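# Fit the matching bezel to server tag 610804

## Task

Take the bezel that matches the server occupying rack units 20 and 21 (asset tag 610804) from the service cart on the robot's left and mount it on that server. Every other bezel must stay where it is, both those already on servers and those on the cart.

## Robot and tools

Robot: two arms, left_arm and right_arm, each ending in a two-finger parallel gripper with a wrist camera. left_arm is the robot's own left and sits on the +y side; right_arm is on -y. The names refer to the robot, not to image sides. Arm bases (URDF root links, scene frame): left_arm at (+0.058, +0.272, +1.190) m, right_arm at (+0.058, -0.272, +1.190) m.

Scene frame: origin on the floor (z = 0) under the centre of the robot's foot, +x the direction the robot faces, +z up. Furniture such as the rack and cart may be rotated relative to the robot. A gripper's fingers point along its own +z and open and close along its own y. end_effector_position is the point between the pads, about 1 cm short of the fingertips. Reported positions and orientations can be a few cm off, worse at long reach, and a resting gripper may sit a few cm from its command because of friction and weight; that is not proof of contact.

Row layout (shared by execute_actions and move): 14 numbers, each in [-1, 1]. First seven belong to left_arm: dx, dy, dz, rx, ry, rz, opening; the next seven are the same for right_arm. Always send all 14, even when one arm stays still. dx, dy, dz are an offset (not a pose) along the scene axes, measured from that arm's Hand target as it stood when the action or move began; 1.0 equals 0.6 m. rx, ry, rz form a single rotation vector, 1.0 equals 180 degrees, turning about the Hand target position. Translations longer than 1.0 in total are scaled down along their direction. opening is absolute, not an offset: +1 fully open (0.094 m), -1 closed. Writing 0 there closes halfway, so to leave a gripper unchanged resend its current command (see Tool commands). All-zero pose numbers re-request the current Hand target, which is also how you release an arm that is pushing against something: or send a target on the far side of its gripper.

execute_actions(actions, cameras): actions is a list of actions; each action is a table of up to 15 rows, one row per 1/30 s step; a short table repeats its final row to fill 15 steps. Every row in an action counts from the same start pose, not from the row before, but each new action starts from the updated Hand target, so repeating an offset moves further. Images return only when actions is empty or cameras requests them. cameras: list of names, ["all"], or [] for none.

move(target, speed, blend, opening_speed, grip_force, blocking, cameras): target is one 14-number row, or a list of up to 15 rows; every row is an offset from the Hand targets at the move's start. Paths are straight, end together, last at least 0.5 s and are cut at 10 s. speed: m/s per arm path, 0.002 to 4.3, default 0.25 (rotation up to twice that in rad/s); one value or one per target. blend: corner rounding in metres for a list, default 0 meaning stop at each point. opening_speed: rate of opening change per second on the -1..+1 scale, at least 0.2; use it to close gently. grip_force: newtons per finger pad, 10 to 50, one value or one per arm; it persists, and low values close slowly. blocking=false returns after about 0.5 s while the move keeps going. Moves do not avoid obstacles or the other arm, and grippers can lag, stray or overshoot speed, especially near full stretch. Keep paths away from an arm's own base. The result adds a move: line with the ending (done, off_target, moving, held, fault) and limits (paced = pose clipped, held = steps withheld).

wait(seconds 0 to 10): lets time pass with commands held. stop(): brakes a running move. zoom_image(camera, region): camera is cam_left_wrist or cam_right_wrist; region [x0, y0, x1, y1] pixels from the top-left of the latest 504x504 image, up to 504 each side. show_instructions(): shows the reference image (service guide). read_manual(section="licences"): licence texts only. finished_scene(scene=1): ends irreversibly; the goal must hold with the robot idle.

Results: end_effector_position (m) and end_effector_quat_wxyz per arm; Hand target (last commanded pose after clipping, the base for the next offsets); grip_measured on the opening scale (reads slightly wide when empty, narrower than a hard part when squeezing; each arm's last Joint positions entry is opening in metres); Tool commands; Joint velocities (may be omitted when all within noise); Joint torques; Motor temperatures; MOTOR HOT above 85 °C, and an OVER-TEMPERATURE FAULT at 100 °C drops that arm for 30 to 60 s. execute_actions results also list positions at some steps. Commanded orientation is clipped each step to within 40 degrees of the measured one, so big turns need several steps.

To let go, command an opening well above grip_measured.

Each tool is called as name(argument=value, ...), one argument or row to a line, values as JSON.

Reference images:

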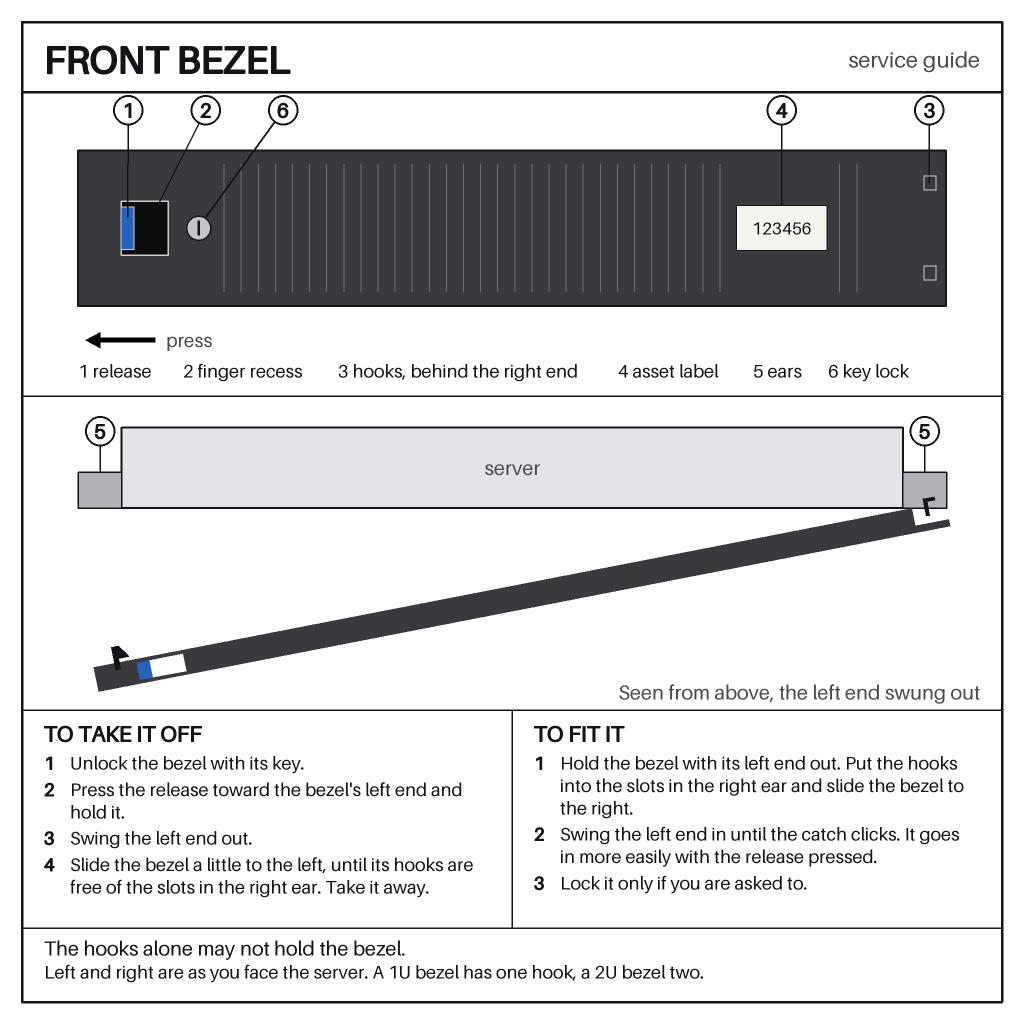

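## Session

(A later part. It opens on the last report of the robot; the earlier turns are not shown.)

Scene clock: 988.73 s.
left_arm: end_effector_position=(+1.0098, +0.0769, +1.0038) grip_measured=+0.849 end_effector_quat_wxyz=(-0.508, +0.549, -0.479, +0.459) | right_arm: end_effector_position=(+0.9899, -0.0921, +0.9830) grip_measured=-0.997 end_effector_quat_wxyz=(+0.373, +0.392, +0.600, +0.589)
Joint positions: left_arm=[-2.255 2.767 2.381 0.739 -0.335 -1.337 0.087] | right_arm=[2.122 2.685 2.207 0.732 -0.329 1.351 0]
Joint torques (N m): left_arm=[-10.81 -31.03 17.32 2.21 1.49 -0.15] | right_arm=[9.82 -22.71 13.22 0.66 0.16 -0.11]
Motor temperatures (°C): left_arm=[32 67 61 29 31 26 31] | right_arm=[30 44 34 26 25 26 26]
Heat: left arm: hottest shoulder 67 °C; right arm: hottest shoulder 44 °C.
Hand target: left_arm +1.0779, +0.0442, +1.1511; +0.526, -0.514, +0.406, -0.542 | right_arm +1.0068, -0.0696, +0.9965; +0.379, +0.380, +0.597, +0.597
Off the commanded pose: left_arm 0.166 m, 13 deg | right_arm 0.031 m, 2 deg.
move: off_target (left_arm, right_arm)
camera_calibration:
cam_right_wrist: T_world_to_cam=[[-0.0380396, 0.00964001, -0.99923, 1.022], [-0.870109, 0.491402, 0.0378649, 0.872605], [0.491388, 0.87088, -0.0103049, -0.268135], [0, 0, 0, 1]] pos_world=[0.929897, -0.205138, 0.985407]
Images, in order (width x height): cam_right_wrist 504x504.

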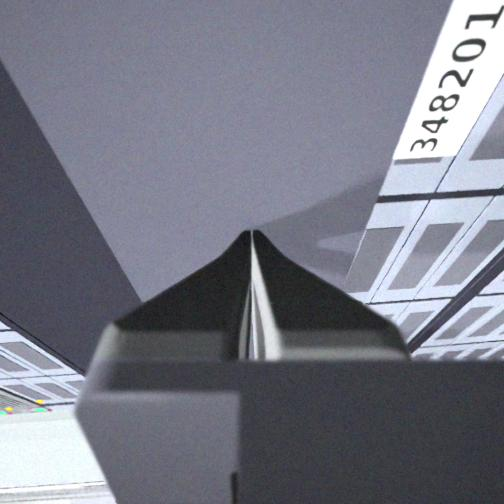

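move(
  target=[0,0,0,0,0,0,0.88,0.006,0.001,0.0,0,0,0,-1],
  speed=0.02,
  opening_speed=0.2,
  cameras=["all"],
)

Scene clock: 994.20 s.
left_arm: end_effector_position=(+1.0100, +0.0766, +1.0038) grip_measured=+0.880 end_effector_quat_wxyz=(-0.504, +0.550, -0.476, +0.464) | right_arm: end_effector_position=(+0.9924, -0.0909, +0.9801) grip_measured=-0.997 end_effector_quat_wxyz=(+0.373, +0.392, +0.601, +0.589)
Joint positions: left_arm=[-2.254 2.767 2.381 0.738 -0.329 -1.351 0.088] | right_arm=[2.122 2.7 2.234 0.72 -0.331 1.35 0]
Joint torques (N m): left_arm=[-10.75 -30.86 17.57 2.19 1.18 0] | right_arm=[9.82 -23.36 13.14 0.69 0.23 -0.1]
Motor temperatures (°C): left_arm=[32 68 61 29 31 26 31] | right_arm=[30 45 36 26 25 26 26]
Heat: left arm: hottest shoulder 68 °C; right arm: hottest shoulder 45 °C.
Hand target: left_arm +1.0779, +0.0442, +1.1511; -0.526, +0.514, -0.406, +0.542 | right_arm +1.0104, -0.0690, +0.9966; +0.379, +0.380, +0.597, +0.597
Off the commanded pose: left_arm 0.165 m, 13 deg | right_arm 0.033 m, 2 deg.
move: off_target (left_arm, right_arm)
camera_calibration:
cam_left_wrist: T_world_to_cam=[[0.0582521, 0.0449019, 0.997292, -1.06407], [-0.488689, -0.869827, 0.0677074, 0.495384], [0.870511, -0.49131, -0.0287262, -0.690037], [0, 0, 0, 1]] pos_world=[0.904758, 0.139655, 1.00782]
cam_right_wrist: T_world_to_cam=[[-0.0383254, 0.00867872, -0.999228, 1.01937], [-0.871111, 0.489639, 0.0376642, 0.875433], [0.489588, 0.871882, -0.0112055, -0.267644], [0, 0, 0, 1]] pos_world=[0.932702, -0.204139, 0.982609]

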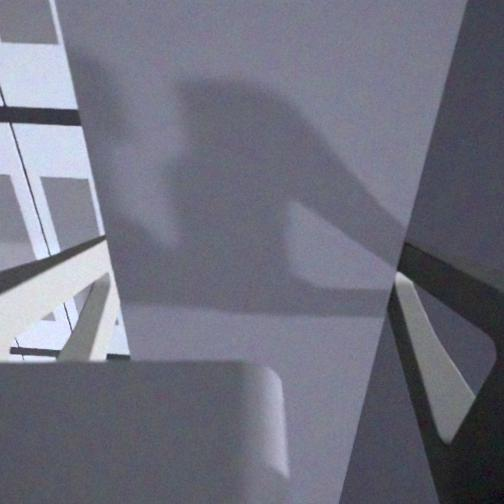

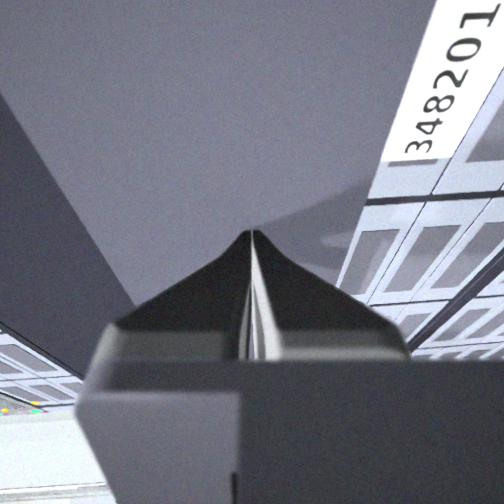

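move(
  target=[0,0,0,0,0,0,0.89,0.01,0.001,0.004,0,0,0,-1],
  speed=0.02,
  opening_speed=0.2,
  cameras=["all"],
)

Scene clock: 997.97 s.
left_arm: end_effector_position=(+1.0100, +0.0761, +1.0031) grip_measured=+0.889 end_effector_quat_wxyz=(-0.502, +0.552, -0.476, +0.466) | right_arm: end_effector_position=(+0.9946, -0.0902, +0.9777) grip_measured=-0.997 end_effector_quat_wxyz=(+0.370, +0.393, +0.603, +0.588)
Joint positions: left_arm=[-2.254 2.767 2.381 0.735 -0.327 -1.357 0.089] | right_arm=[2.122 2.708 2.252 0.701 -0.331 1.35 0]
Joint torques (N m): left_arm=[-10.87 -30.86 17.77 2.29 1.07 0.07] | right_arm=[9.93 -23.36 13.7 0.69 0.25 -0.1]
Motor temperatures (°C): left_arm=[32 69 62 29 30 26 31] | right_arm=[30 45 37 26 25 26 26]
Heat: left arm: hottest shoulder 69 °C; right arm: hottest shoulder 45 °C.
Hand target: left_arm +1.0779, +0.0442, +1.1511; -0.526, +0.514, -0.406, +0.542 | right_arm +1.0165, -0.0685, +0.9991; +0.379, +0.380, +0.597, +0.597
Off the commanded pose: left_arm 0.166 m, 13 deg | right_arm 0.037 m, 2 deg.
move: off_target (left_arm, right_arm)
camera_calibration:
cam_left_wrist: T_world_to_cam=[[0.0603582, 0.0509732, 0.996874, -1.0655], [-0.4905, -0.868285, 0.0740966, 0.490218], [0.869348, -0.493439, -0.0274058, -0.690277], [0, 0, 0, 1]] pos_world=[0.904855, 0.139351, 1.00693]
cam_right_wrist: T_world_to_cam=[[-0.046521, 0.00793881, -0.998886, 1.02484], [-0.871648, 0.488111, 0.0444745, 0.870816], [0.48792, 0.872745, -0.0157876, -0.263136], [0, 0, 0, 1]] pos_world=[0.935111, -0.20354, 0.980817]

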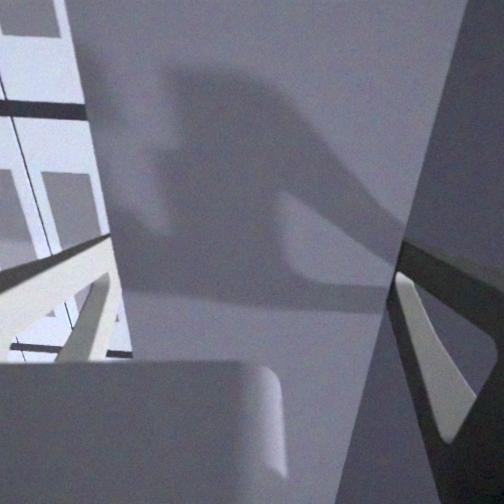

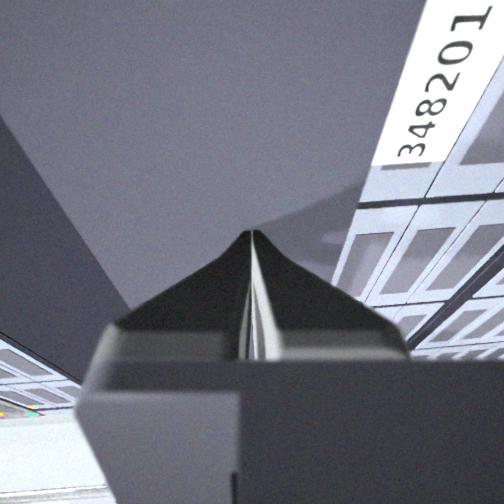

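move(
  target=[0,0,0,0.008,0,0,0.89,0,0,0,0,0,0,-1],
  speed=0.05,
  cameras=["cam_left_wrist"],
)

Scene clock: 1014.07 s.
left_arm: end_effector_position=(+1.0100, +0.0760, +1.0032) grip_measured=+0.889 end_effector_quat_wxyz=(-0.502, +0.552, -0.476, +0.466) | right_arm: end_effector_position=(+0.9946, -0.0902, +0.9777) grip_measured=-0.997 end_effector_quat_wxyz=(+0.370, +0.393, +0.603, +0.588)
Joint positions: left_arm=[-2.254 2.767 2.381 0.735 -0.327 -1.357 0.089] | right_arm=[2.122 2.708 2.252 0.701 -0.331 1.35 0]
Joint torques (N m): left_arm=[-10.81 -30.68 17.89 2.37 1.15 0.34] | right_arm=[9.76 -23.36 13.61 0.66 0.27 -0.1]
Motor temperatures (°C): left_arm=[32 71 63 29 30 26 30] | right_arm=[30 47 41 26 25 26 26]
Heat: left arm: hottest shoulder 71 °C; right arm: hottest shoulder 47 °C.
Hand target: left_arm +1.0779, +0.0442, +1.1511; -0.533, +0.508, -0.412, +0.537 | right_arm +1.0165, -0.0685, +0.9991; +0.379, +0.380, +0.597, +0.597
Off the commanded pose: left_arm 0.166 m, 13 deg | right_arm 0.038 m, 2 deg.
move: off_target (left_arm, right_arm)
camera_calibration:
cam_left_wrist: T_world_to_cam=[[0.0599592, 0.0506134, 0.996917, -1.06523], [-0.490857, -0.868126, 0.0735971, 0.491062], [0.869174, -0.493757, -0.0272082, -0.690359], [0, 0, 0, 1]] pos_world=[0.904954, 0.13935, 1.00703]
Images, in order (width x height): cam_left_wrist 504x504.

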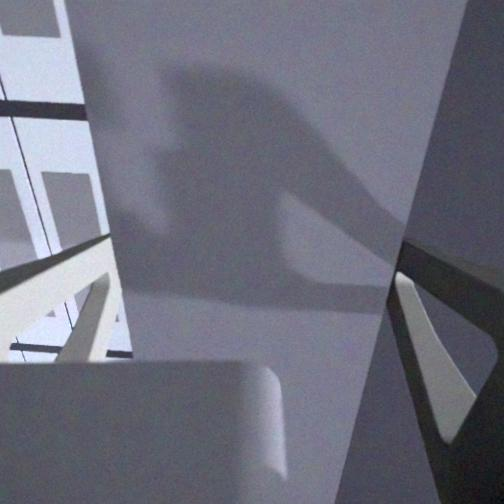

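move(
  target=[0,0,-0.03,0.008,0,0,0.89,0,0,0,0,0,0,-1],
  speed=0.05,
  cameras=["cam_left_wrist"],
)

Scene clock: 1019.43 s.
left_arm: end_effector_position=(+1.0109, +0.0747, +1.0015) grip_measured=+0.889 end_effector_quat_wxyz=(-0.509, +0.544, -0.478, +0.465) | right_arm: end_effector_position=(+0.9946, -0.0901, +0.9774) grip_measured=-0.997 end_effector_quat_wxyz=(+0.370, +0.393, +0.603, +0.588)
Joint positions: left_arm=[-2.254 2.787 2.409 0.741 -0.323 -1.336 0.089] | right_arm=[2.122 2.709 2.253 0.701 -0.331 1.35 0]
Joint torques (N m): left_arm=[-10.34 -29.16 18.7 2.24 1.36 0.36] | right_arm=[9.35 -23.47 13.53 0.72 0.28 -0.11]
Motor temperatures (°C): left_arm=[32 71 63 29 30 26 30] | right_arm=[30 47 42 26 25 26 26]
Heat: left arm: hottest shoulder 71 °C; right arm: hottest shoulder 47 °C.
Hand target: left_arm +1.0779, +0.0442, +1.1332; +0.539, -0.501, +0.419, -0.532 | right_arm +1.0165, -0.0685, +0.9991; +0.379, +0.380, +0.596, +0.597
Off the commanded pose: left_arm 0.151 m, 12 deg | right_arm 0.038 m, 2 deg.
move: off_target (left_arm, right_arm)
camera_calibration:
cam_left_wrist: T_world_to_cam=[[0.0479894, 0.0331247, 0.998298, -1.05146], [-0.492653, -0.868641, 0.0525049, 0.513492], [0.868902, -0.494334, -0.0253666, -0.693309], [0, 0, 0, 1]] pos_world=[0.90585, 0.138143, 1.00513]
Images, in order (width x height): cam_left_wrist 504x504.

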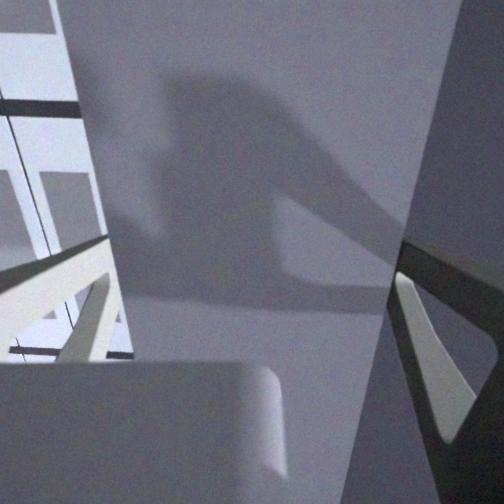

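move(
  target=[0,0,0,0,0,0,0.75,-0.03,-0.01,0.0,0,0,0,-1],
  speed=0.05,
  opening_speed=0.2,
  cameras=["all"],
)

Scene clock: 1023.17 s.
left_arm: end_effector_position=(+1.0109, +0.0746, +1.0013) grip_measured=+0.852 end_effector_quat_wxyz=(-0.510, +0.544, -0.478, +0.465) | right_arm: end_effector_position=(+0.9941, -0.0901, +0.9769) grip_measured=-0.997 end_effector_quat_wxyz=(+0.370, +0.393, +0.603, +0.588)
Joint positions: left_arm=[-2.254 2.788 2.41 0.741 -0.323 -1.334 0.087] | right_arm=[2.122 2.709 2.251 0.703 -0.331 1.35 0]
Joint torques (N m): left_arm=[-10.4 -29.27 18.81 2.18 1.39 0.34] | right_arm=[9.64 -25.82 7.51 2.5 0.06 -0.07]
Motor temperatures (°C): left_arm=[32 68 63 29 30 26 30] | right_arm=[31 48 43 26 25 26 26]
Heat: left arm: hottest shoulder 68 °C; right arm: hottest shoulder 48 °C.
Hand target: left_arm +1.0779, +0.0442, +1.1330; +0.539, -0.501, +0.419, -0.532 | right_arm +0.9984, -0.0744, +0.9991; +0.379, +0.380, +0.597, +0.597
Off the commanded pose: left_arm 0.151 m, 12 deg | right_arm 0.027 m, 2 deg.
move: off_target (left_arm, right_arm)
camera_calibration:
cam_left_wrist: T_world_to_cam=[[0.0480854, 0.0312224, 0.998355, -1.05124], [-0.493003, -0.868537, 0.0509078, 0.515318], [0.868698, -0.49464, -0.0263712, -0.692124], [0, 0, 0, 1]] pos_world=[0.905849, 0.138042, 1.00503]
cam_right_wrist: T_world_to_cam=[[-0.0461661, 0.007968, -0.998902, 1.02371], [-0.871667, 0.488104, 0.0441792, 0.870672], [0.48792, 0.872749, -0.0155884, -0.263186], [0, 0, 0, 1]] pos_world=[0.93461, -0.20344, 0.980016]

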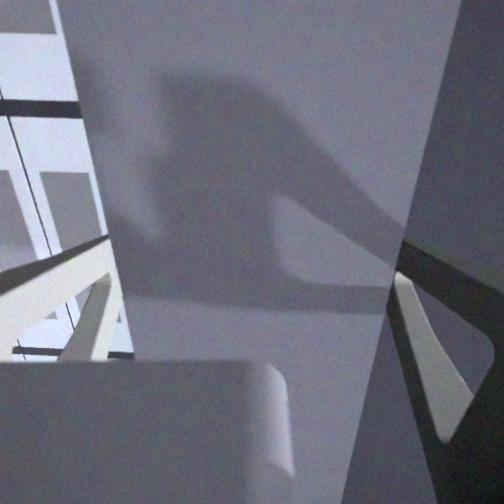

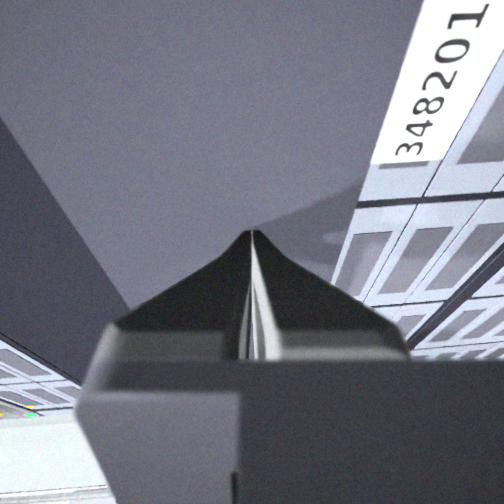

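move(
  target=[
    [0,0,0,0,0,0,0.75,-0.12,-0.04,0,0,0,0,-1],
    [0,0,0,0,0,0,0.75,-0.196,-0.451,-0.008,0,0,-0.0722,-1],
  ],
  speed=0.2,
  blend=[0.03,0],
  cameras=["all"],
)

zoom_image(
  camera="cam_right_wrist",
  region=[200, 200, 340, 270],
)

Scene clock: 1028.83 s.
left_arm: end_effector_position=(+1.0109, +0.0737, +1.0008) grip_measured=+0.852 end_effector_quat_wxyz=(-0.509, +0.542, -0.479, +0.466) | right_arm: end_effector_position=(+0.8704, -0.3432, +0.9619) grip_measured=-0.997 end_effector_quat_wxyz=(+0.430, +0.458, +0.562, +0.537)
Joint positions: left_arm=[-2.254 2.79 2.413 0.741 -0.319 -1.334 0.087] | right_arm=[1.821 2.465 1.624 1.143 -0.403 1.448 0]
Joint torques (N m): left_arm=[-10.4 -29.27 18.8 2.15 1.21 0.33] | right_arm=[3.6 -23.59 3.89 2.92 -0.1 0.18]
Motor temperatures (°C): left_arm=[32 67 63 29 30 26 30] | right_arm=[30 48 42 26 25 26 26]
Heat: left arm: hottest shoulder 67 °C; right arm: hottest shoulder 48 °C.
Hand target: left_arm +1.0779, +0.0442, +1.1331; +0.539, -0.501, +0.419, -0.532 | right_arm +0.8808, -0.3452, +0.9941; +0.444, +0.445, +0.550, +0.550
Off the commanded pose: left_arm 0.151 m, 12 deg | right_arm 0.034 m, 3 deg.
move: off_target (left_arm, right_arm)
camera_calibration:
cam_left_wrist: T_world_to_cam=[[0.046499, 0.0308599, 0.998442, -1.04924], [-0.496497, -0.866603, 0.0499077, 0.518955], [0.866792, -0.498044, -0.0249743, -0.691856], [0, 0, 0, 1]] pos_world=[0.906143, 0.137533, 1.00443]
cam_right_wrist: T_world_to_cam=[[-0.0581156, 0.00683685, -0.998286, 1.01441], [-0.744868, 0.665489, 0.0479204, 0.834034], [0.664676, 0.746377, -0.0335827, -0.162047], [0, 0, 0, 1]] pos_world=[0.787907, -0.441027, 0.967258]

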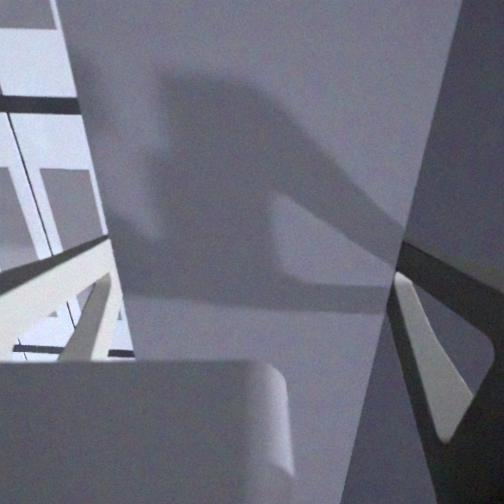

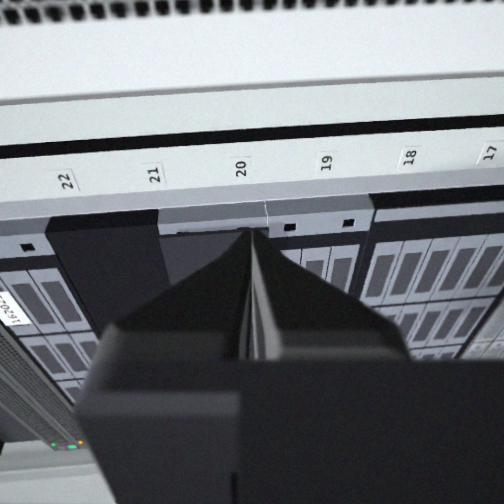

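Scaled by 3.600.

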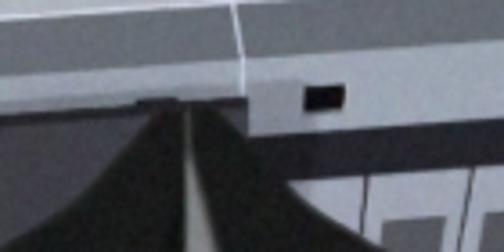

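move(
  target=[0,0,0,0,0,0,0.75,0,0,0.0,0,0,0,1],
  speed=0.2,
  cameras=["cam_right_wrist"],
)

zoom_image(
  camera="cam_right_wrist",
  region=[140, 190, 280, 260],
)

Scene clock: 1032.17 s.
left_arm: end_effector_position=(+1.0109, +0.0737, +1.0008) grip_measured=+0.852 end_effector_quat_wxyz=(-0.509, +0.542, -0.479, +0.466) | right_arm: end_effector_position=(+0.8704, -0.3432, +0.9619) grip_measured=+0.998 end_effector_quat_wxyz=(+0.430, +0.458, +0.562, +0.538)
Joint positions: left_arm=[-2.254 2.79 2.413 0.741 -0.319 -1.334 0.087] | right_arm=[1.821 2.465 1.624 1.143 -0.403 1.449 0.094]
Joint torques (N m): left_arm=[-10.46 -29.22 18.8 2.14 1.22 0.34] | right_arm=[3.96 -24.7 4.07 2.96 -0.05 0.18]
Motor temperatures (°C): left_arm=[32 67 65 29 30 26 30] | right_arm=[30 48 41 26 25 26 26]
Heat: left arm: hottest shoulder 67 °C; right arm: hottest shoulder 48 °C.
Hand target: left_arm +1.0779, +0.0442, +1.1331; +0.539, -0.501, +0.419, -0.532 | right_arm +0.8808, -0.3452, +0.9941; +0.444, +0.445, +0.550, +0.550
Off the commanded pose: left_arm 0.151 m, 12 deg | right_arm 0.034 m, 3 deg.
move: off_target (left_arm, right_arm)
camera_calibration:
cam_right_wrist: T_world_to_cam=[[-0.0582945, 0.00753407, -0.998271, 1.01474], [-0.744843, 0.665473, 0.0485179, 0.833435], [0.664688, 0.746384, -0.0331817, -0.162445], [0, 0, 0, 1]] pos_world=[0.787907, -0.441028, 0.967157]
Images, in order (width x height): cam_right_wrist 504x504.

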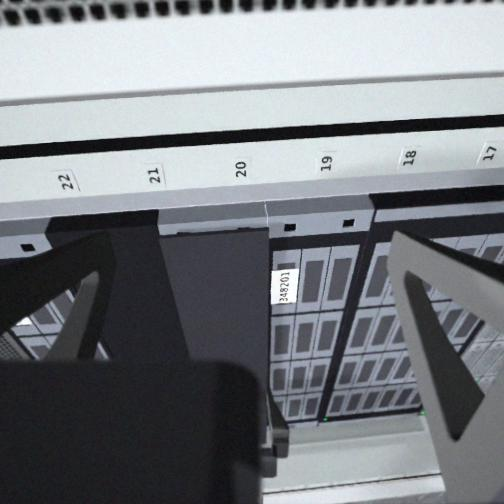

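Scaled by 3.600.

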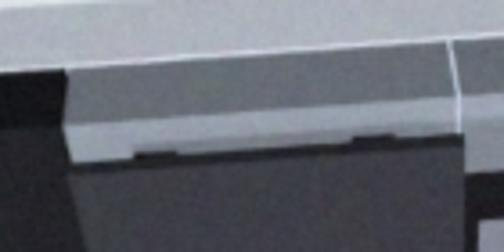

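move(
  target=[
    [0,0,0,0,0,0,0.75,-0.215,0.1,-0.333,-0.0138,-0.0782,0.0201,1],
    [0,0,0,0,0,0,0.75,-0.215,0.58,-0.333,-0.0138,-0.0782,0.0201,1],
  ],
  speed=0.2,
  blend=[0.05,0],
  cameras=["cam_right_wrist"],
)

zoom_image(
  camera="cam_right_wrist",
  region=[80, 170, 220, 240],
)

Scene clock: 1043.17 s.
left_arm: end_effector_position=(+1.0109, +0.0737, +1.0008) grip_measured=+0.852 end_effector_quat_wxyz=(-0.509, +0.542, -0.479, +0.466) | right_arm: end_effector_position=(+0.7461, +0.0025, +0.7945) grip_measured=+0.998 end_effector_quat_wxyz=(+0.473, +0.362, +0.545, +0.590)
Joint positions: left_arm=[-2.254 2.79 2.413 0.741 -0.319 -1.334 0.087] | right_arm=[2.25 3.145 2.13 1.46 -0.133 1.242 0.094]
Joint torques (N m): left_arm=[-10.4 -29.16 18.84 2.17 1.22 0.34] | right_arm=[8 -17.85 5.46 1.42 -0.01 -0.14]
Motor temperatures (°C): left_arm=[32 69 69 29 30 26 31] | right_arm=[30 47 39 26 25 26 26]
Heat: left arm: hottest shoulder 69 °C; right arm: hottest shoulder 47 °C.
Hand target: left_arm +1.0779, +0.0442, +1.1331; +0.539, -0.501, +0.419, -0.532 | right_arm +0.7517, +0.0030, +0.7944; +0.500, +0.347, +0.517, +0.602
Off the commanded pose: left_arm 0.151 m, 12 deg | right_arm 0.006 m, 5 deg.
joint sent to its limit (right arm) — joint 2 (shoulder), upper limit. The joint targets are off in orientation, not in position.
move: off_target (left_arm, right_arm)
camera_calibration:
cam_right_wrist: T_world_to_cam=[[0.158694, -0.0319042, -0.986812, 0.666939], [-0.791601, 0.593222, -0.14648, 0.708926], [0.590072, 0.804407, 0.0688854, -0.369044], [0, 0, 0, 1]] pos_world=[0.673109, -0.10241, 0.787409]
Images, in order (width x height): cam_right_wrist 504x504.

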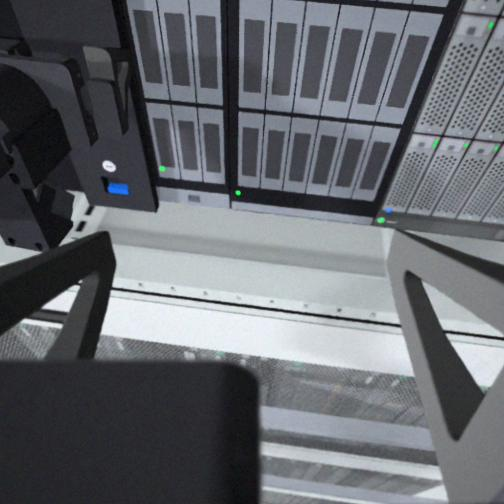

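Scaled by 3.600.

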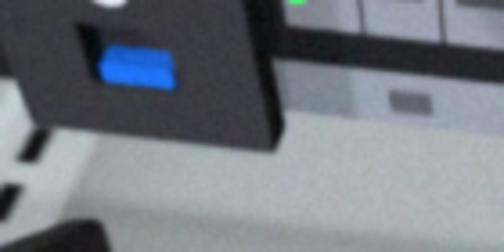

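move(
  target=[
    [0,0,0,0,0,0,0.75,-0.02,-0.338,0.01,0.0049,0.0793,0.0518,-1],
    [0,0,0,0,0,0,0.75,0.08,-0.288,0.34,0.0049,0.0793,0.0518,-1],
    [0,0,0,0,0,0,0.75,0.27,-0.165,0.34,0.0049,0.0793,0.0518,-1],
    [0,0,0,0,0,0,0.75,0.39,-0.125,0.34,0.0049,0.0793,0.0518,-1],
  ],
  speed=0.15,
  blend=[0.03,0.03,0.02,0],
  cameras=["cam_right_wrist"],
)

Scene clock: 1062.93 s.
left_arm: end_effector_position=(+1.0109, +0.0737, +1.0008) grip_measured=+0.852 end_effector_quat_wxyz=(-0.509, +0.542, -0.479, +0.466) | right_arm: end_effector_position=(+0.9754, -0.0919, +0.9838) grip_measured=-0.997 end_effector_quat_wxyz=(+0.372, +0.394, +0.600, +0.589)
Joint positions: left_arm=[-2.254 2.79 2.413 0.741 -0.319 -1.334 0.087] | right_arm=[2.124 2.648 2.118 0.782 -0.325 1.354 0]
Joint torques (N m): left_arm=[-10.46 -29.33 18.82 2.11 1.23 0.34] | right_arm=[9.35 -22.89 10.4 1.57 0 -0.13]
Motor temperatures (°C): left_arm=[32 70 73 29 30 26 31] | right_arm=[30 45 37 26 25 26 26]
Heat: left arm: hottest elbow 73 °C; right arm: hottest shoulder 45 °C.
Hand target: left_arm +1.0779, +0.0442, +1.1331; +0.539, -0.501, +0.419, -0.532 | right_arm +0.9856, -0.0722, +0.9981; +0.379, +0.380, +0.597, +0.597
Off the commanded pose: left_arm 0.151 m, 12 deg | right_arm 0.027 m, 2 deg.
move: off_target (left_arm, right_arm)
camera_calibration:
cam_right_wrist: T_world_to_cam=[[-0.0421814, 0.0122981, -0.999034, 1.02638], [-0.869174, 0.492653, 0.042763, 0.854428], [0.492704, 0.870139, -0.0100916, -0.262741], [0, 0, 0, 1]] pos_world=[0.915395, -0.204938, 0.986203]
Images, in order (width x height): cam_right_wrist 504x504.

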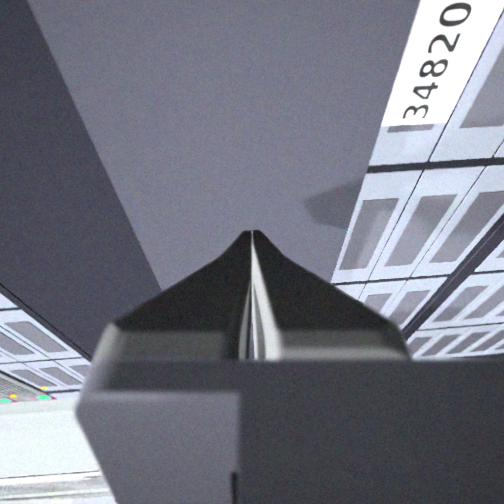

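move(
  target=[0,0,0,0,0,0,0.75,0.045,0.006,0.006,0,0,0,-1],
  speed=0.03,
  cameras=["cam_right_wrist"],
)

Scene clock: 1067.40 s.
left_arm: end_effector_position=(+1.0109, +0.0737, +1.0008) grip_measured=+0.852 end_effector_quat_wxyz=(-0.509, +0.542, -0.479, +0.466) | right_arm: end_effector_position=(+0.9944, -0.0882, +0.9833) grip_measured=-0.997 end_effector_quat_wxyz=(+0.370, +0.393, +0.602, +0.589)
Joint positions: left_arm=[-2.254 2.79 2.413 0.741 -0.319 -1.334 0.087] | right_arm=[2.125 2.696 2.238 0.706 -0.33 1.352 0]
Joint torques (N m): left_arm=[-10.4 -29.33 18.8 2.11 1.22 0.34] | right_arm=[9.7 -23.47 13.15 0.8 0.29 -0.15]
Motor temperatures (°C): left_arm=[32 70 73 29 30 26 31] | right_arm=[30 46 38 26 25 26 26]
Heat: left arm: hottest elbow 73 °C; right arm: hottest shoulder 46 °C.
Hand target: left_arm +1.0779, +0.0442, +1.1331; +0.539, -0.501, +0.419, -0.532 | right_arm +1.0127, -0.0684, +1.0022; +0.379, +0.380, +0.596, +0.597
Off the commanded pose: left_arm 0.151 m, 12 deg | right_arm 0.032 m, 2 deg.
move: off_target (left_arm, right_arm)
camera_calibration:
cam_right_wrist: T_world_to_cam=[[-0.0437206, 0.0106311, -0.998987, 1.02794], [-0.872635, 0.486444, 0.0433674, 0.871344], [0.486412, 0.873647, -0.0119906, -0.266865], [0, 0, 0, 1]] pos_world=[0.935113, -0.201643, 0.985908]
Images, in order (width x height): cam_right_wrist 504x504.

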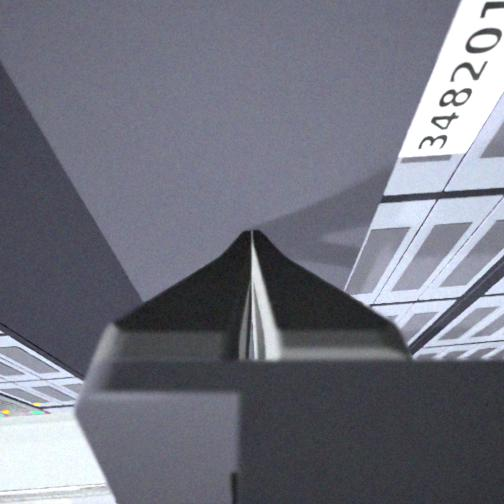

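move(
  target=[0,0,0,0,0,0,0.75,0.015,0.002,0.003,0,0,0,-1],
  speed=0.03,
)

move(
  target=[0,0,0,0,0,0,0.89,0.005,0.00,0.0,0,0,0,-1],
  speed=0.03,
  opening_speed=0.2,
  cameras=["all"],
)

Scene clock: 1071.17 s.
left_arm: end_effector_position=(+1.0109, +0.0737, +1.0008) grip_measured=+0.852 end_effector_quat_wxyz=(-0.509, +0.542, -0.479, +0.466) | right_arm: end_effector_position=(+0.9944, -0.0870, +0.9824) grip_measured=-0.997 end_effector_quat_wxyz=(+0.369, +0.390, +0.603, +0.590)
Joint positions: left_arm=[-2.254 2.79 2.413 0.741 -0.319 -1.334 0.087] | right_arm=[2.125 2.7 2.244 0.703 -0.336 1.349 0]
Joint torques (N m): left_arm=[-10.46 -29.33 18.82 2.14 1.22 0.33] | right_arm=[9.7 -23.12 14.79 0.27 0.5 -0.13]
Motor temperatures (°C): left_arm=[32 70 74 29 30 26 31] | right_arm=[30 46 38 26 25 26 26]
Heat: left arm: hottest elbow 74 °C; right arm: hottest shoulder 46 °C.
Hand target: left_arm +1.0779, +0.0442, +1.1331; +0.539, -0.501, +0.419, -0.532 | right_arm +1.0216, -0.0672, +1.0037; +0.379, +0.380, +0.597, +0.597
Off the commanded pose: left_arm 0.151 m, 12 deg | right_arm 0.040 m, 2 deg.
move: off_target (left_arm, right_arm)

Scene clock: 1072.10 s.
left_arm: end_effector_position=(+1.0112, +0.0737, +1.0011) grip_measured=+0.888 end_effector_quat_wxyz=(-0.509, +0.542, -0.478, +0.467) | right_arm: end_effector_position=(+0.9945, -0.0865, +0.9824) grip_measured=-0.997 end_effector_quat_wxyz=(+0.368, +0.389, +0.603, +0.591)
Joint positions: left_arm=[-2.254 2.792 2.416 0.741 -0.319 -1.334 0.089] | right_arm=[2.125 2.701 2.247 0.702 -0.338 1.348 0]
Joint torques (N m): left_arm=[-10.34 -29.51 18.73 2.07 1.22 0.34] | right_arm=[9.93 -23 15.47 -0.1 0.58 -0.1]
Motor temperatures (°C): left_arm=[32 70 73 29 30 26 31] | right_arm=[30 46 38 26 25 26 26]
Heat: left arm: hottest elbow 73 °C; right arm: hottest shoulder 46 °C.
Hand target: left_arm +1.0779, +0.0442, +1.1333; +0.539, -0.501, +0.419, -0.532 | right_arm +1.0246, -0.0672, +1.0038; +0.379, +0.380, +0.596, +0.597
Off the commanded pose: left_arm 0.151 m, 12 deg | right_arm 0.042 m, 2 deg.
move: off_target (left_arm, right_arm)
camera_calibration:
cam_left_wrist: T_world_to_cam=[[0.0450736, 0.0312175, 0.998496, -1.04817], [-0.496265, -0.866758, 0.049501, 0.51927], [0.867, -0.49775, -0.0235757, -0.69366], [0, 0, 0, 1]] pos_world=[0.906343, 0.137534, 1.00453]
cam_right_wrist: T_world_to_cam=[[-0.041188, 0.00860134, -0.999114, 1.02452], [-0.87675, 0.479257, 0.0402695, 0.87715], [0.479179, 0.877632, -0.0121984, -0.260639], [0, 0, 0, 1]] pos_world=[0.936132, -0.200447, 0.98511]

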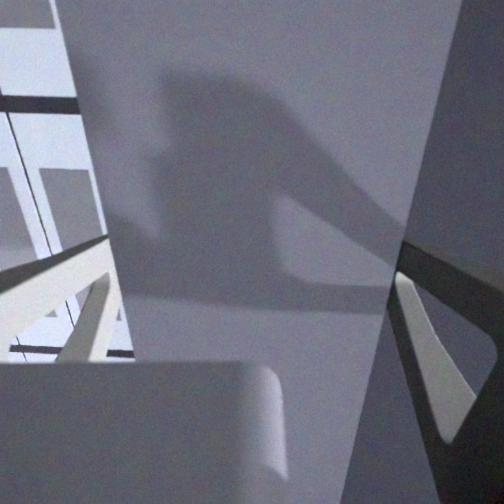

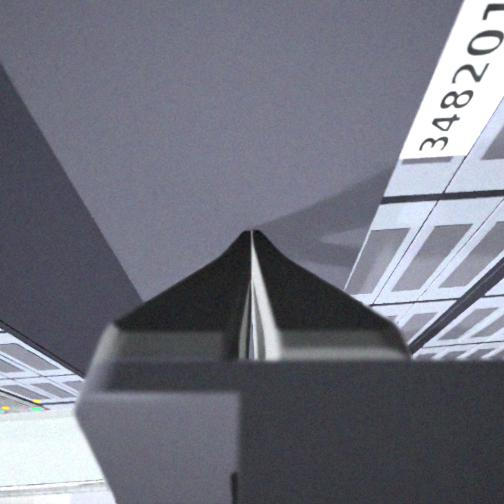

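move(
  target=[0,0,0,0,0,0,0.92,0.015,0.003,0.006,0,0,0,-1],
  speed=0.03,
  opening_speed=0.2,
  cameras=["all"],
)

Scene clock: 1075.37 s.
left_arm: end_effector_position=(+1.0112, +0.0728, +1.0007) grip_measured=+0.917 end_effector_quat_wxyz=(-0.509, +0.541, -0.478, +0.468) | right_arm: end_effector_position=(+0.9948, -0.0849, +0.9799) grip_measured=-0.997 end_effector_quat_wxyz=(+0.363, +0.389, +0.607, +0.590)
Joint positions: left_arm=[-2.254 2.795 2.42 0.741 -0.316 -1.334 0.09] | right_arm=[2.125 2.705 2.255 0.686 -0.345 1.347 0]
Joint torques (N m): left_arm=[-10.52 -29.39 18.66 2.03 1.13 0.34] | right_arm=[9.93 -23.71 16.5 -0.47 0.8 -0.04]
Motor temperatures (°C): left_arm=[32 68 72 29 30 26 31] | right_arm=[30 46 40 26 25 26 26]
Heat: left arm: hottest elbow 72 °C; right arm: hottest shoulder 46 °C.
Hand target: left_arm +1.0778, +0.0441, +1.1331; +0.539, -0.501, +0.419, -0.532 | right_arm +1.0336, -0.0655, +1.0075; +0.379, +0.380, +0.596, +0.597
Off the commanded pose: left_arm 0.151 m, 12 deg | right_arm 0.051 m, 3 deg.
move: off_target (left_arm, right_arm)
camera_calibration:
cam_left_wrist: T_world_to_cam=[[0.0437344, 0.0314594, 0.998548, -1.04643], [-0.498398, -0.865557, 0.0490983, 0.520959], [0.865845, -0.499821, -0.0221754, -0.69427], [0, 0, 0, 1]] pos_world=[0.906539, 0.136829, 1.00394]
cam_right_wrist: T_world_to_cam=[[-0.0506919, 0.00697799, -0.99869, 1.03094], [-0.880338, 0.471913, 0.0479819, 0.872176], [0.47163, 0.881617, -0.0177792, -0.248898], [0, 0, 0, 1]] pos_world=[0.937458, -0.199352, 0.983319]

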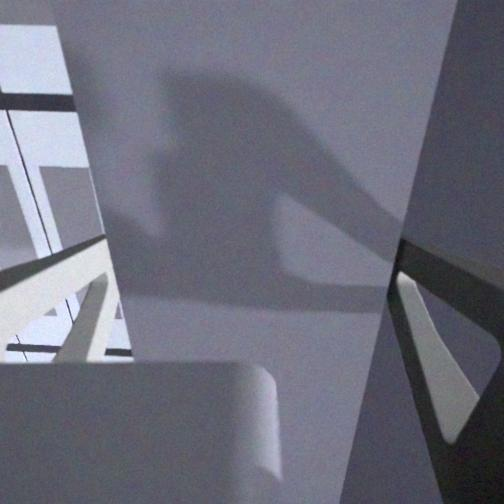

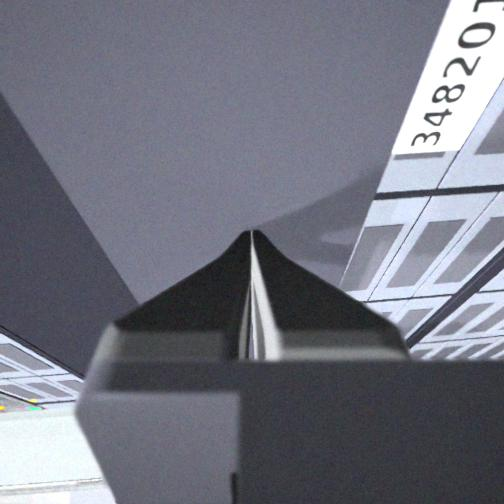

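move(
  target=[-0.04,0,-0.02,0,0,0,1,0,0,0,0,0,0,-1],
  speed=0.05,
  cameras=["cam_left_wrist"],
)

Scene clock: 1079.80 s.
left_arm: end_effector_position=(+1.0107, +0.0714, +1.0014) grip_measured=+0.998 end_effector_quat_wxyz=(-0.511, +0.538, -0.479, +0.469) | right_arm: end_effector_position=(+0.9948, -0.0848, +0.9798) grip_measured=-0.997 end_effector_quat_wxyz=(+0.363, +0.389, +0.607, +0.590)
Joint positions: left_arm=[-2.256 2.796 2.42 0.747 -0.313 -1.329 0.094] | right_arm=[2.125 2.705 2.255 0.686 -0.345 1.347 0]
Joint torques (N m): left_arm=[-10.52 -28.4 16.77 3.1 0.94 0.29] | right_arm=[9.41 -23.36 16.61 -0.35 0.82 -0.08]
Motor temperatures (°C): left_arm=[32 68 72 29 30 26 30] | right_arm=[30 46 41 26 25 26 26]
Heat: left arm: hottest elbow 72 °C; right arm: hottest shoulder 46 °C.
Hand target: left_arm +1.0538, +0.0440, +1.1212; +0.539, -0.501, +0.419, -0.532 | right_arm +1.0336, -0.0654, +1.0074; +0.379, +0.380, +0.596, +0.597
Off the commanded pose: left_arm 0.130 m, 11 deg | right_arm 0.051 m, 3 deg.
move: off_target (left_arm, right_arm)
camera_calibration:
cam_left_wrist: T_world_to_cam=[[0.0389505, 0.0274394, 0.998864, -1.04232], [-0.501543, -0.864049, 0.0432935, 0.528298], [0.864255, -0.50266, -0.0198931, -0.695014], [0, 0, 0, 1]] pos_world=[0.906233, 0.13572, 1.00444]
Images, in order (width x height): cam_left_wrist 504x504.

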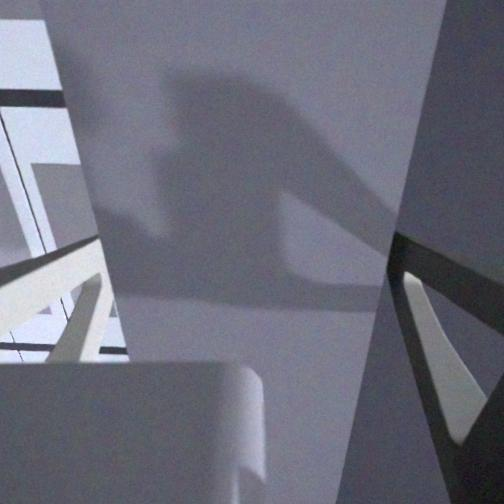

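move(
  target=[-0.02,0,-0.005,0,0,0,1,0,0,0,0,0,0,-1],
  speed=0.05,
  cameras=["cam_left_wrist"],
)

Scene clock: 1090.53 s.
left_arm: end_effector_position=(+1.0106, +0.0713, +1.0016) grip_measured=+0.998 end_effector_quat_wxyz=(-0.511, +0.537, -0.479, +0.469) | right_arm: end_effector_position=(+0.9948, -0.0848, +0.9798) grip_measured=-0.997 end_effector_quat_wxyz=(+0.363, +0.389, +0.607, +0.590)
Joint positions: left_arm=[-2.256 2.796 2.42 0.749 -0.312 -1.326 0.094] | right_arm=[2.125 2.705 2.255 0.686 -0.345 1.347 0]
Joint torques (N m): left_arm=[-10.58 -28.45 15.16 3.71 0.85 0.28] | right_arm=[10.4 -23.36 16.53 -0.21 0.85 -0.06]
Motor temperatures (°C): left_arm=[32 67 69 29 30 26 30] | right_arm=[30 47 42 26 26 26 26]
Heat: left arm: hottest elbow 69 °C; right arm: hottest shoulder 47 °C.
Hand target: left_arm +1.0418, +0.0440, +1.1182; +0.539, -0.501, +0.419, -0.532 | right_arm +1.0336, -0.0654, +1.0074; +0.379, +0.380, +0.596, +0.597
Off the commanded pose: left_arm 0.124 m, 11 deg | right_arm 0.051 m, 3 deg.
move: off_target (left_arm, right_arm)
camera_calibration:
cam_left_wrist: T_world_to_cam=[[0.0371891, 0.0255611, 0.998981, -1.04069], [-0.501938, -0.863941, 0.0407915, 0.531099], [0.864104, -0.502944, -0.0192991, -0.695346], [0, 0, 0, 1]] pos_world=[0.906132, 0.135719, 1.00454]
Images, in order (width x height): cam_left_wrist 504x504.

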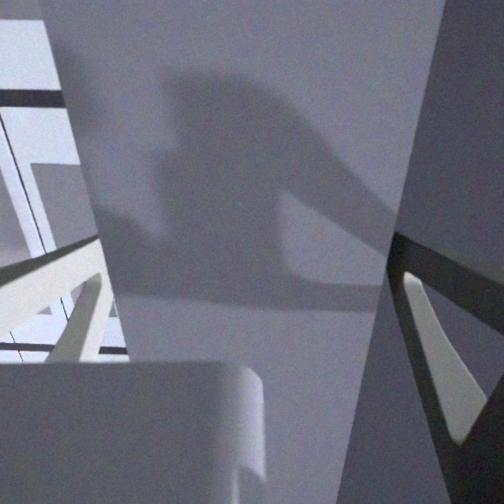

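move(
  target=[-0.015,0,-0.003,0,0,0,1,0,0,0,0,0,0,-1],
  speed=0.05,
  cameras=["cam_left_wrist"],
)

Scene clock: 1092.60 s.
left_arm: end_effector_position=(+1.0103, +0.0711, +1.0018) grip_measured=+0.999 end_effector_quat_wxyz=(-0.512, +0.536, -0.478, +0.471) | right_arm: end_effector_position=(+0.9948, -0.0848, +0.9798) grip_measured=-0.997 end_effector_quat_wxyz=(+0.363, +0.389, +0.607, +0.590)
Joint positions: left_arm=[-2.256 2.797 2.42 0.754 -0.31 -1.326 0.094] | right_arm=[2.125 2.705 2.255 0.686 -0.345 1.347 0]
Joint torques (N m): left_arm=[-10.75 -28.63 13.72 4.08 0.71 0.27] | right_arm=[9.58 -23.41 16.55 -0.25 0.9 -0.05]
Motor temperatures (°C): left_arm=[32 67 69 29 30 26 30] | right_arm=[30 47 42 26 26 26 26]
Heat: left arm: hottest elbow 69 °C; right arm: hottest shoulder 47 °C.
Hand target: left_arm +1.0328, +0.0440, +1.1163; +0.539, -0.501, +0.419, -0.532 | right_arm +1.0336, -0.0654, +1.0074; +0.379, +0.380, +0.597, +0.597
Off the commanded pose: left_arm 0.120 m, 11 deg | right_arm 0.051 m, 3 deg.
move: off_target (left_arm, right_arm)
camera_calibration:
cam_left_wrist: T_world_to_cam=[[0.0335347, 0.026154, 0.999095, -1.03727], [-0.502882, -0.863453, 0.0394825, 0.532975], [0.863704, -0.503751, -0.0158032, -0.698182], [0, 0, 0, 1]] pos_world=[0.90583, 0.135617, 1.00425]
Images, in order (width x height): cam_left_wrist 504x504.

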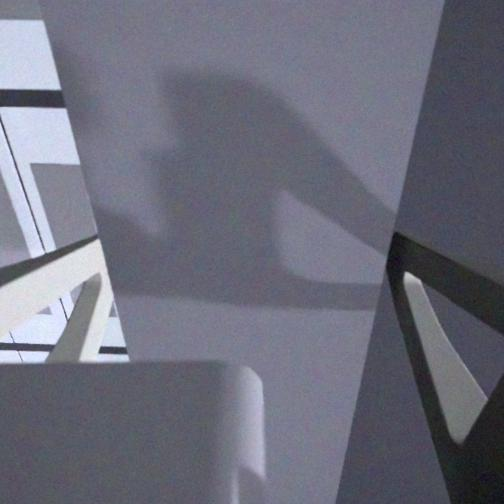

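move(
  target=[-0.02,0,-0.0,0,0,0,1,0,0,0,0,0,0,-1],
  speed=0.05,
  cameras=["cam_left_wrist"],
)

Scene clock: 1094.47 s.
left_arm: end_effector_position=(+1.0100, +0.0710, +1.0026) grip_measured=+0.999 end_effector_quat_wxyz=(-0.513, +0.535, -0.477, +0.473) | right_arm: end_effector_position=(+0.9947, -0.0848, +0.9798) grip_measured=-0.997 end_effector_quat_wxyz=(+0.363, +0.389, +0.607, +0.590)
Joint positions: left_arm=[-2.256 2.798 2.42 0.76 -0.308 -1.326 0.094] | right_arm=[2.125 2.705 2.255 0.686 -0.345 1.347 0]
Joint torques (N m): left_arm=[-10.99 -29.27 11.37 4.59 0.53 0.28] | right_arm=[9.41 -23.36 16.54 -0.17 0.88 -0.06]
Motor temperatures (°C): left_arm=[32 66 68 29 30 26 30] | right_arm=[30 47 43 26 26 26 26]
Heat: left arm: hottest elbow 68 °C; right arm: hottest shoulder 47 °C.
Hand target: left_arm +1.0209, +0.0440, +1.1165; +0.539, -0.501, +0.419, -0.532 | right_arm +1.0336, -0.0654, +1.0074; +0.379, +0.380, +0.596, +0.597
Off the commanded pose: left_arm 0.117 m, 11 deg | right_arm 0.051 m, 3 deg.
move: off_target (left_arm, right_arm)
camera_calibration:
cam_left_wrist: T_world_to_cam=[[0.0278492, 0.0272402, 0.999241, -1.03262], [-0.503859, -0.862968, 0.037568, 0.535518], [0.863337, -0.504523, -0.0103078, -0.703137], [0, 0, 0, 1]] pos_world=[0.905627, 0.135515, 1.00447]
Images, in order (width x height): cam_left_wrist 504x504.

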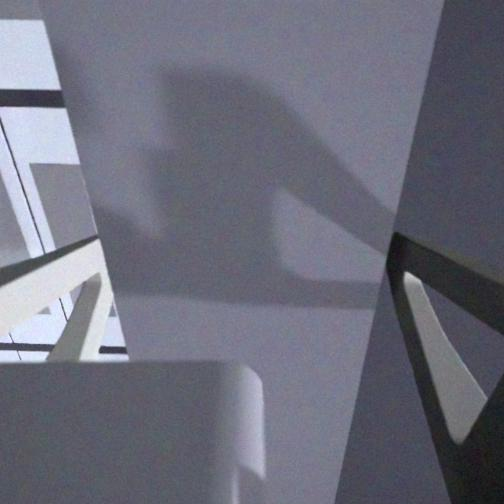

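move(
  target=[-0.012,0,-0.002,0,0,0,1,0,0,0,0,0,0,-1],
  speed=0.03,
  cameras=["cam_left_wrist"],
)

Scene clock: 1097.50 s.
left_arm: end_effector_position=(+1.0005, +0.0711, +1.0003) grip_measured=+0.999 end_effector_quat_wxyz=(-0.517, +0.533, -0.470, +0.478) | right_arm: end_effector_position=(+0.9947, -0.0847, +0.9798) grip_measured=-0.997 end_effector_quat_wxyz=(+0.363, +0.388, +0.607, +0.590)
Joint positions: left_arm=[-2.257 2.788 2.371 0.817 -0.307 -1.326 0.094] | right_arm=[2.125 2.705 2.255 0.686 -0.346 1.347 0]
Joint torques (N m): left_arm=[-10.87 -30.15 9.81 3.85 0.44 0.3] | right_arm=[10.46 -24.12 16.31 -0.28 0.87 -0.06]
Motor temperatures (°C): left_arm=[32 65 67 29 30 26 30] | right_arm=[30 47 43 26 26 26 26]
Heat: left arm: hottest elbow 67 °C; right arm: hottest shoulder 47 °C.
Hand target: left_arm +1.0137, +0.0442, +1.1154; +0.539, -0.501, +0.419, -0.532 | right_arm +1.0336, -0.0654, +1.0074; +0.379, +0.380, +0.596, +0.597
Off the commanded pose: left_arm 0.119 m, 10 deg | right_arm 0.051 m, 3 deg.
move: off_target (left_arm, right_arm)
camera_calibration:
cam_left_wrist: T_world_to_cam=[[0.00939474, 0.0316778, 0.999454, -1.01217], [-0.501817, -0.864377, 0.0321136, 0.534534], [0.864923, -0.501845, 0.00777587, -0.714722], [0, 0, 0, 1]] pos_world=[0.895927, 0.135424, 1.00001]
Images, in order (width x height): cam_left_wrist 504x504.

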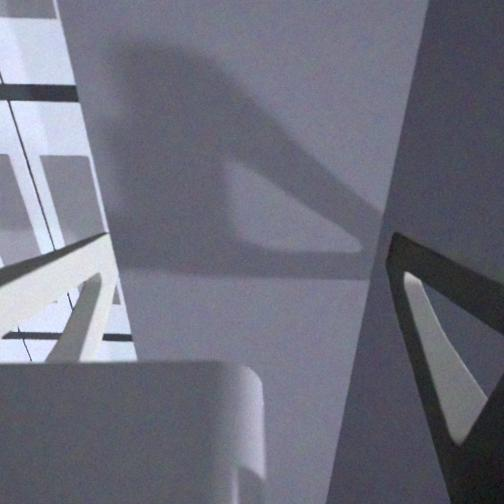

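move(
  target=[0,0,0,0,0,0,0.75,0,0,0,0,0,0,-1],
  speed=0.03,
  opening_speed=0.2,
  cameras=["all"],
)

Scene clock: 1107.97 s.
left_arm: end_effector_position=(+0.9950, +0.0346, +1.0443) grip_measured=+0.753 end_effector_quat_wxyz=(-0.518, +0.517, -0.457, +0.506) | right_arm: end_effector_position=(+0.9947, -0.0847, +0.9798) grip_measured=-0.997 end_effector_quat_wxyz=(+0.363, +0.388, +0.607, +0.590)
Joint positions: left_arm=[-2.306 2.735 2.318 0.874 -0.308 -1.318 0.082] | right_arm=[2.125 2.705 2.255 0.686 -0.346 1.347 0]
Joint torques (N m): left_arm=[-7.82 -28.63 9.63 2.85 0.48 0.26] | right_arm=[9.76 -23.3 16.51 -0.23 0.88 -0.07]
Motor temperatures (°C): left_arm=[32 62 62 29 29 26 29] | right_arm=[30 48 45 26 26 26 26]
Heat: left arm: hottest shoulder 62 °C; right arm: hottest shoulder 48 °C.
Hand target: left_arm +1.0137, +0.0442, +1.1151; +0.539, -0.501, +0.419, -0.532 | right_arm +1.0336, -0.0654, +1.0075; +0.379, +0.380, +0.596, +0.597
Off the commanded pose: left_arm 0.074 m, 6 deg | right_arm 0.051 m, 3 deg.
move: off_target (left_arm, right_arm)
camera_calibration:
cam_left_wrist: T_world_to_cam=[[-0.0494991, 0.0545369, 0.997284, -0.994834], [-0.528295, -0.84882, 0.0201967, 0.536989], [0.847617, -0.525861, 0.0708274, -0.776429], [0, 0, 0, 1]] pos_world=[0.892559, 0.101769, 1.03628]
cam_right_wrist: T_world_to_cam=[[-0.0503427, 0.00673432, -0.998709, 1.03049], [-0.880846, 0.471007, 0.0475775, 0.872916], [0.470719, 0.882104, -0.0177799, -0.248084], [0, 0, 0, 1]] pos_world=[0.93756, -0.199253, 0.98322]

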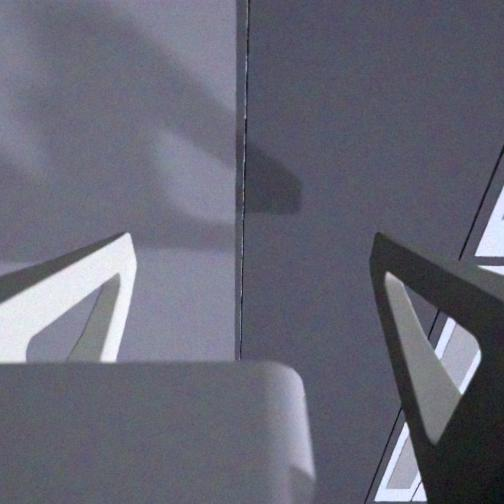

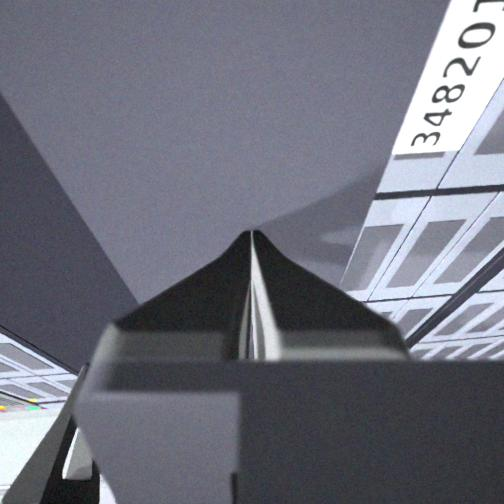

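move(
  target=[
    [-0.1,0,0.0,0,0,0,0.75,0,0,0,0,0,0,-1],
    [-0.12,0.25,-0.05,0,0,0,-1,0,0,0,0,0,0,-1],
  ],
  speed=0.12,
  cameras=["all"],
)

Scene clock: 1115.77 s.
left_arm: end_effector_position=(+0.9365, +0.1938, +1.0582) grip_measured=-0.988 end_effector_quat_wxyz=(-0.533, +0.509, -0.436, +0.517) | right_arm: end_effector_position=(+0.9947, -0.0847, +0.9798) grip_measured=-0.997 end_effector_quat_wxyz=(+0.363, +0.388, +0.607, +0.590)
Joint positions: left_arm=[-2.125 2.47 1.779 1.188 -0.152 -1.4 0.001] | right_arm=[2.125 2.705 2.255 0.686 -0.346 1.347 0]
Joint torques (N m): left_arm=[-5.83 -24.06 6 2.51 0.35 0.1] | right_arm=[10.29 -24 16.46 -0.35 0.9 -0.07]
Motor temperatures (°C): left_arm=[32 62 60 29 29 26 29] | right_arm=[30 48 46 26 26 26 26]
Heat: left arm: hottest shoulder 62 °C; right arm: hottest shoulder 48 °C.
Hand target: left_arm +0.9417, +0.1940, +1.0851; +0.539, -0.501, +0.419, -0.532 | right_arm +1.0336, -0.0654, +1.0075; +0.379, +0.380, +0.596, +0.597
Off the commanded pose: left_arm 0.027 m, 3 deg | right_arm 0.051 m, 3 deg.
move: off_target (left_arm, right_arm); target 2's new opening was sent with left_arm's hand 0.028 m and 3 deg from that target
camera_calibration:
cam_left_wrist: T_world_to_cam=[[-0.105195, 0.0603184, 0.992621, -0.964252], [-0.512946, -0.858418, -0.00219746, 0.652154], [0.851951, -0.509392, 0.121242, -0.704703], [0, 0, 0, 1]] pos_world=[0.833457, 0.259013, 1.04401]
cam_right_wrist: T_world_to_cam=[[-0.0503427, 0.00673432, -0.998709, 1.03049], [-0.880846, 0.471007, 0.0475775, 0.872916], [0.470719, 0.882104, -0.0177799, -0.248084], [0, 0, 0, 1]] pos_world=[0.93756, -0.199253, 0.98322]

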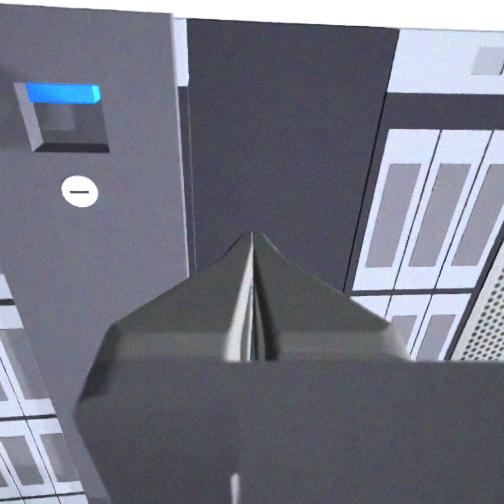

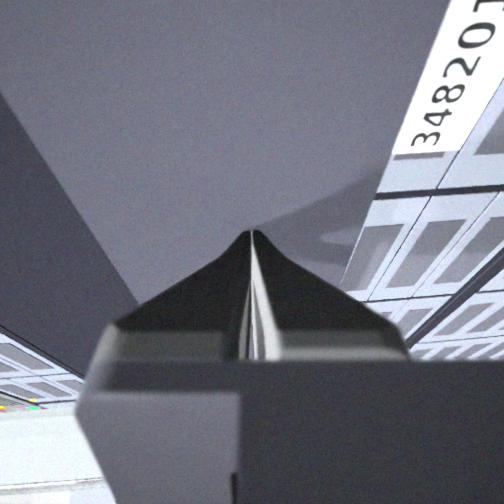

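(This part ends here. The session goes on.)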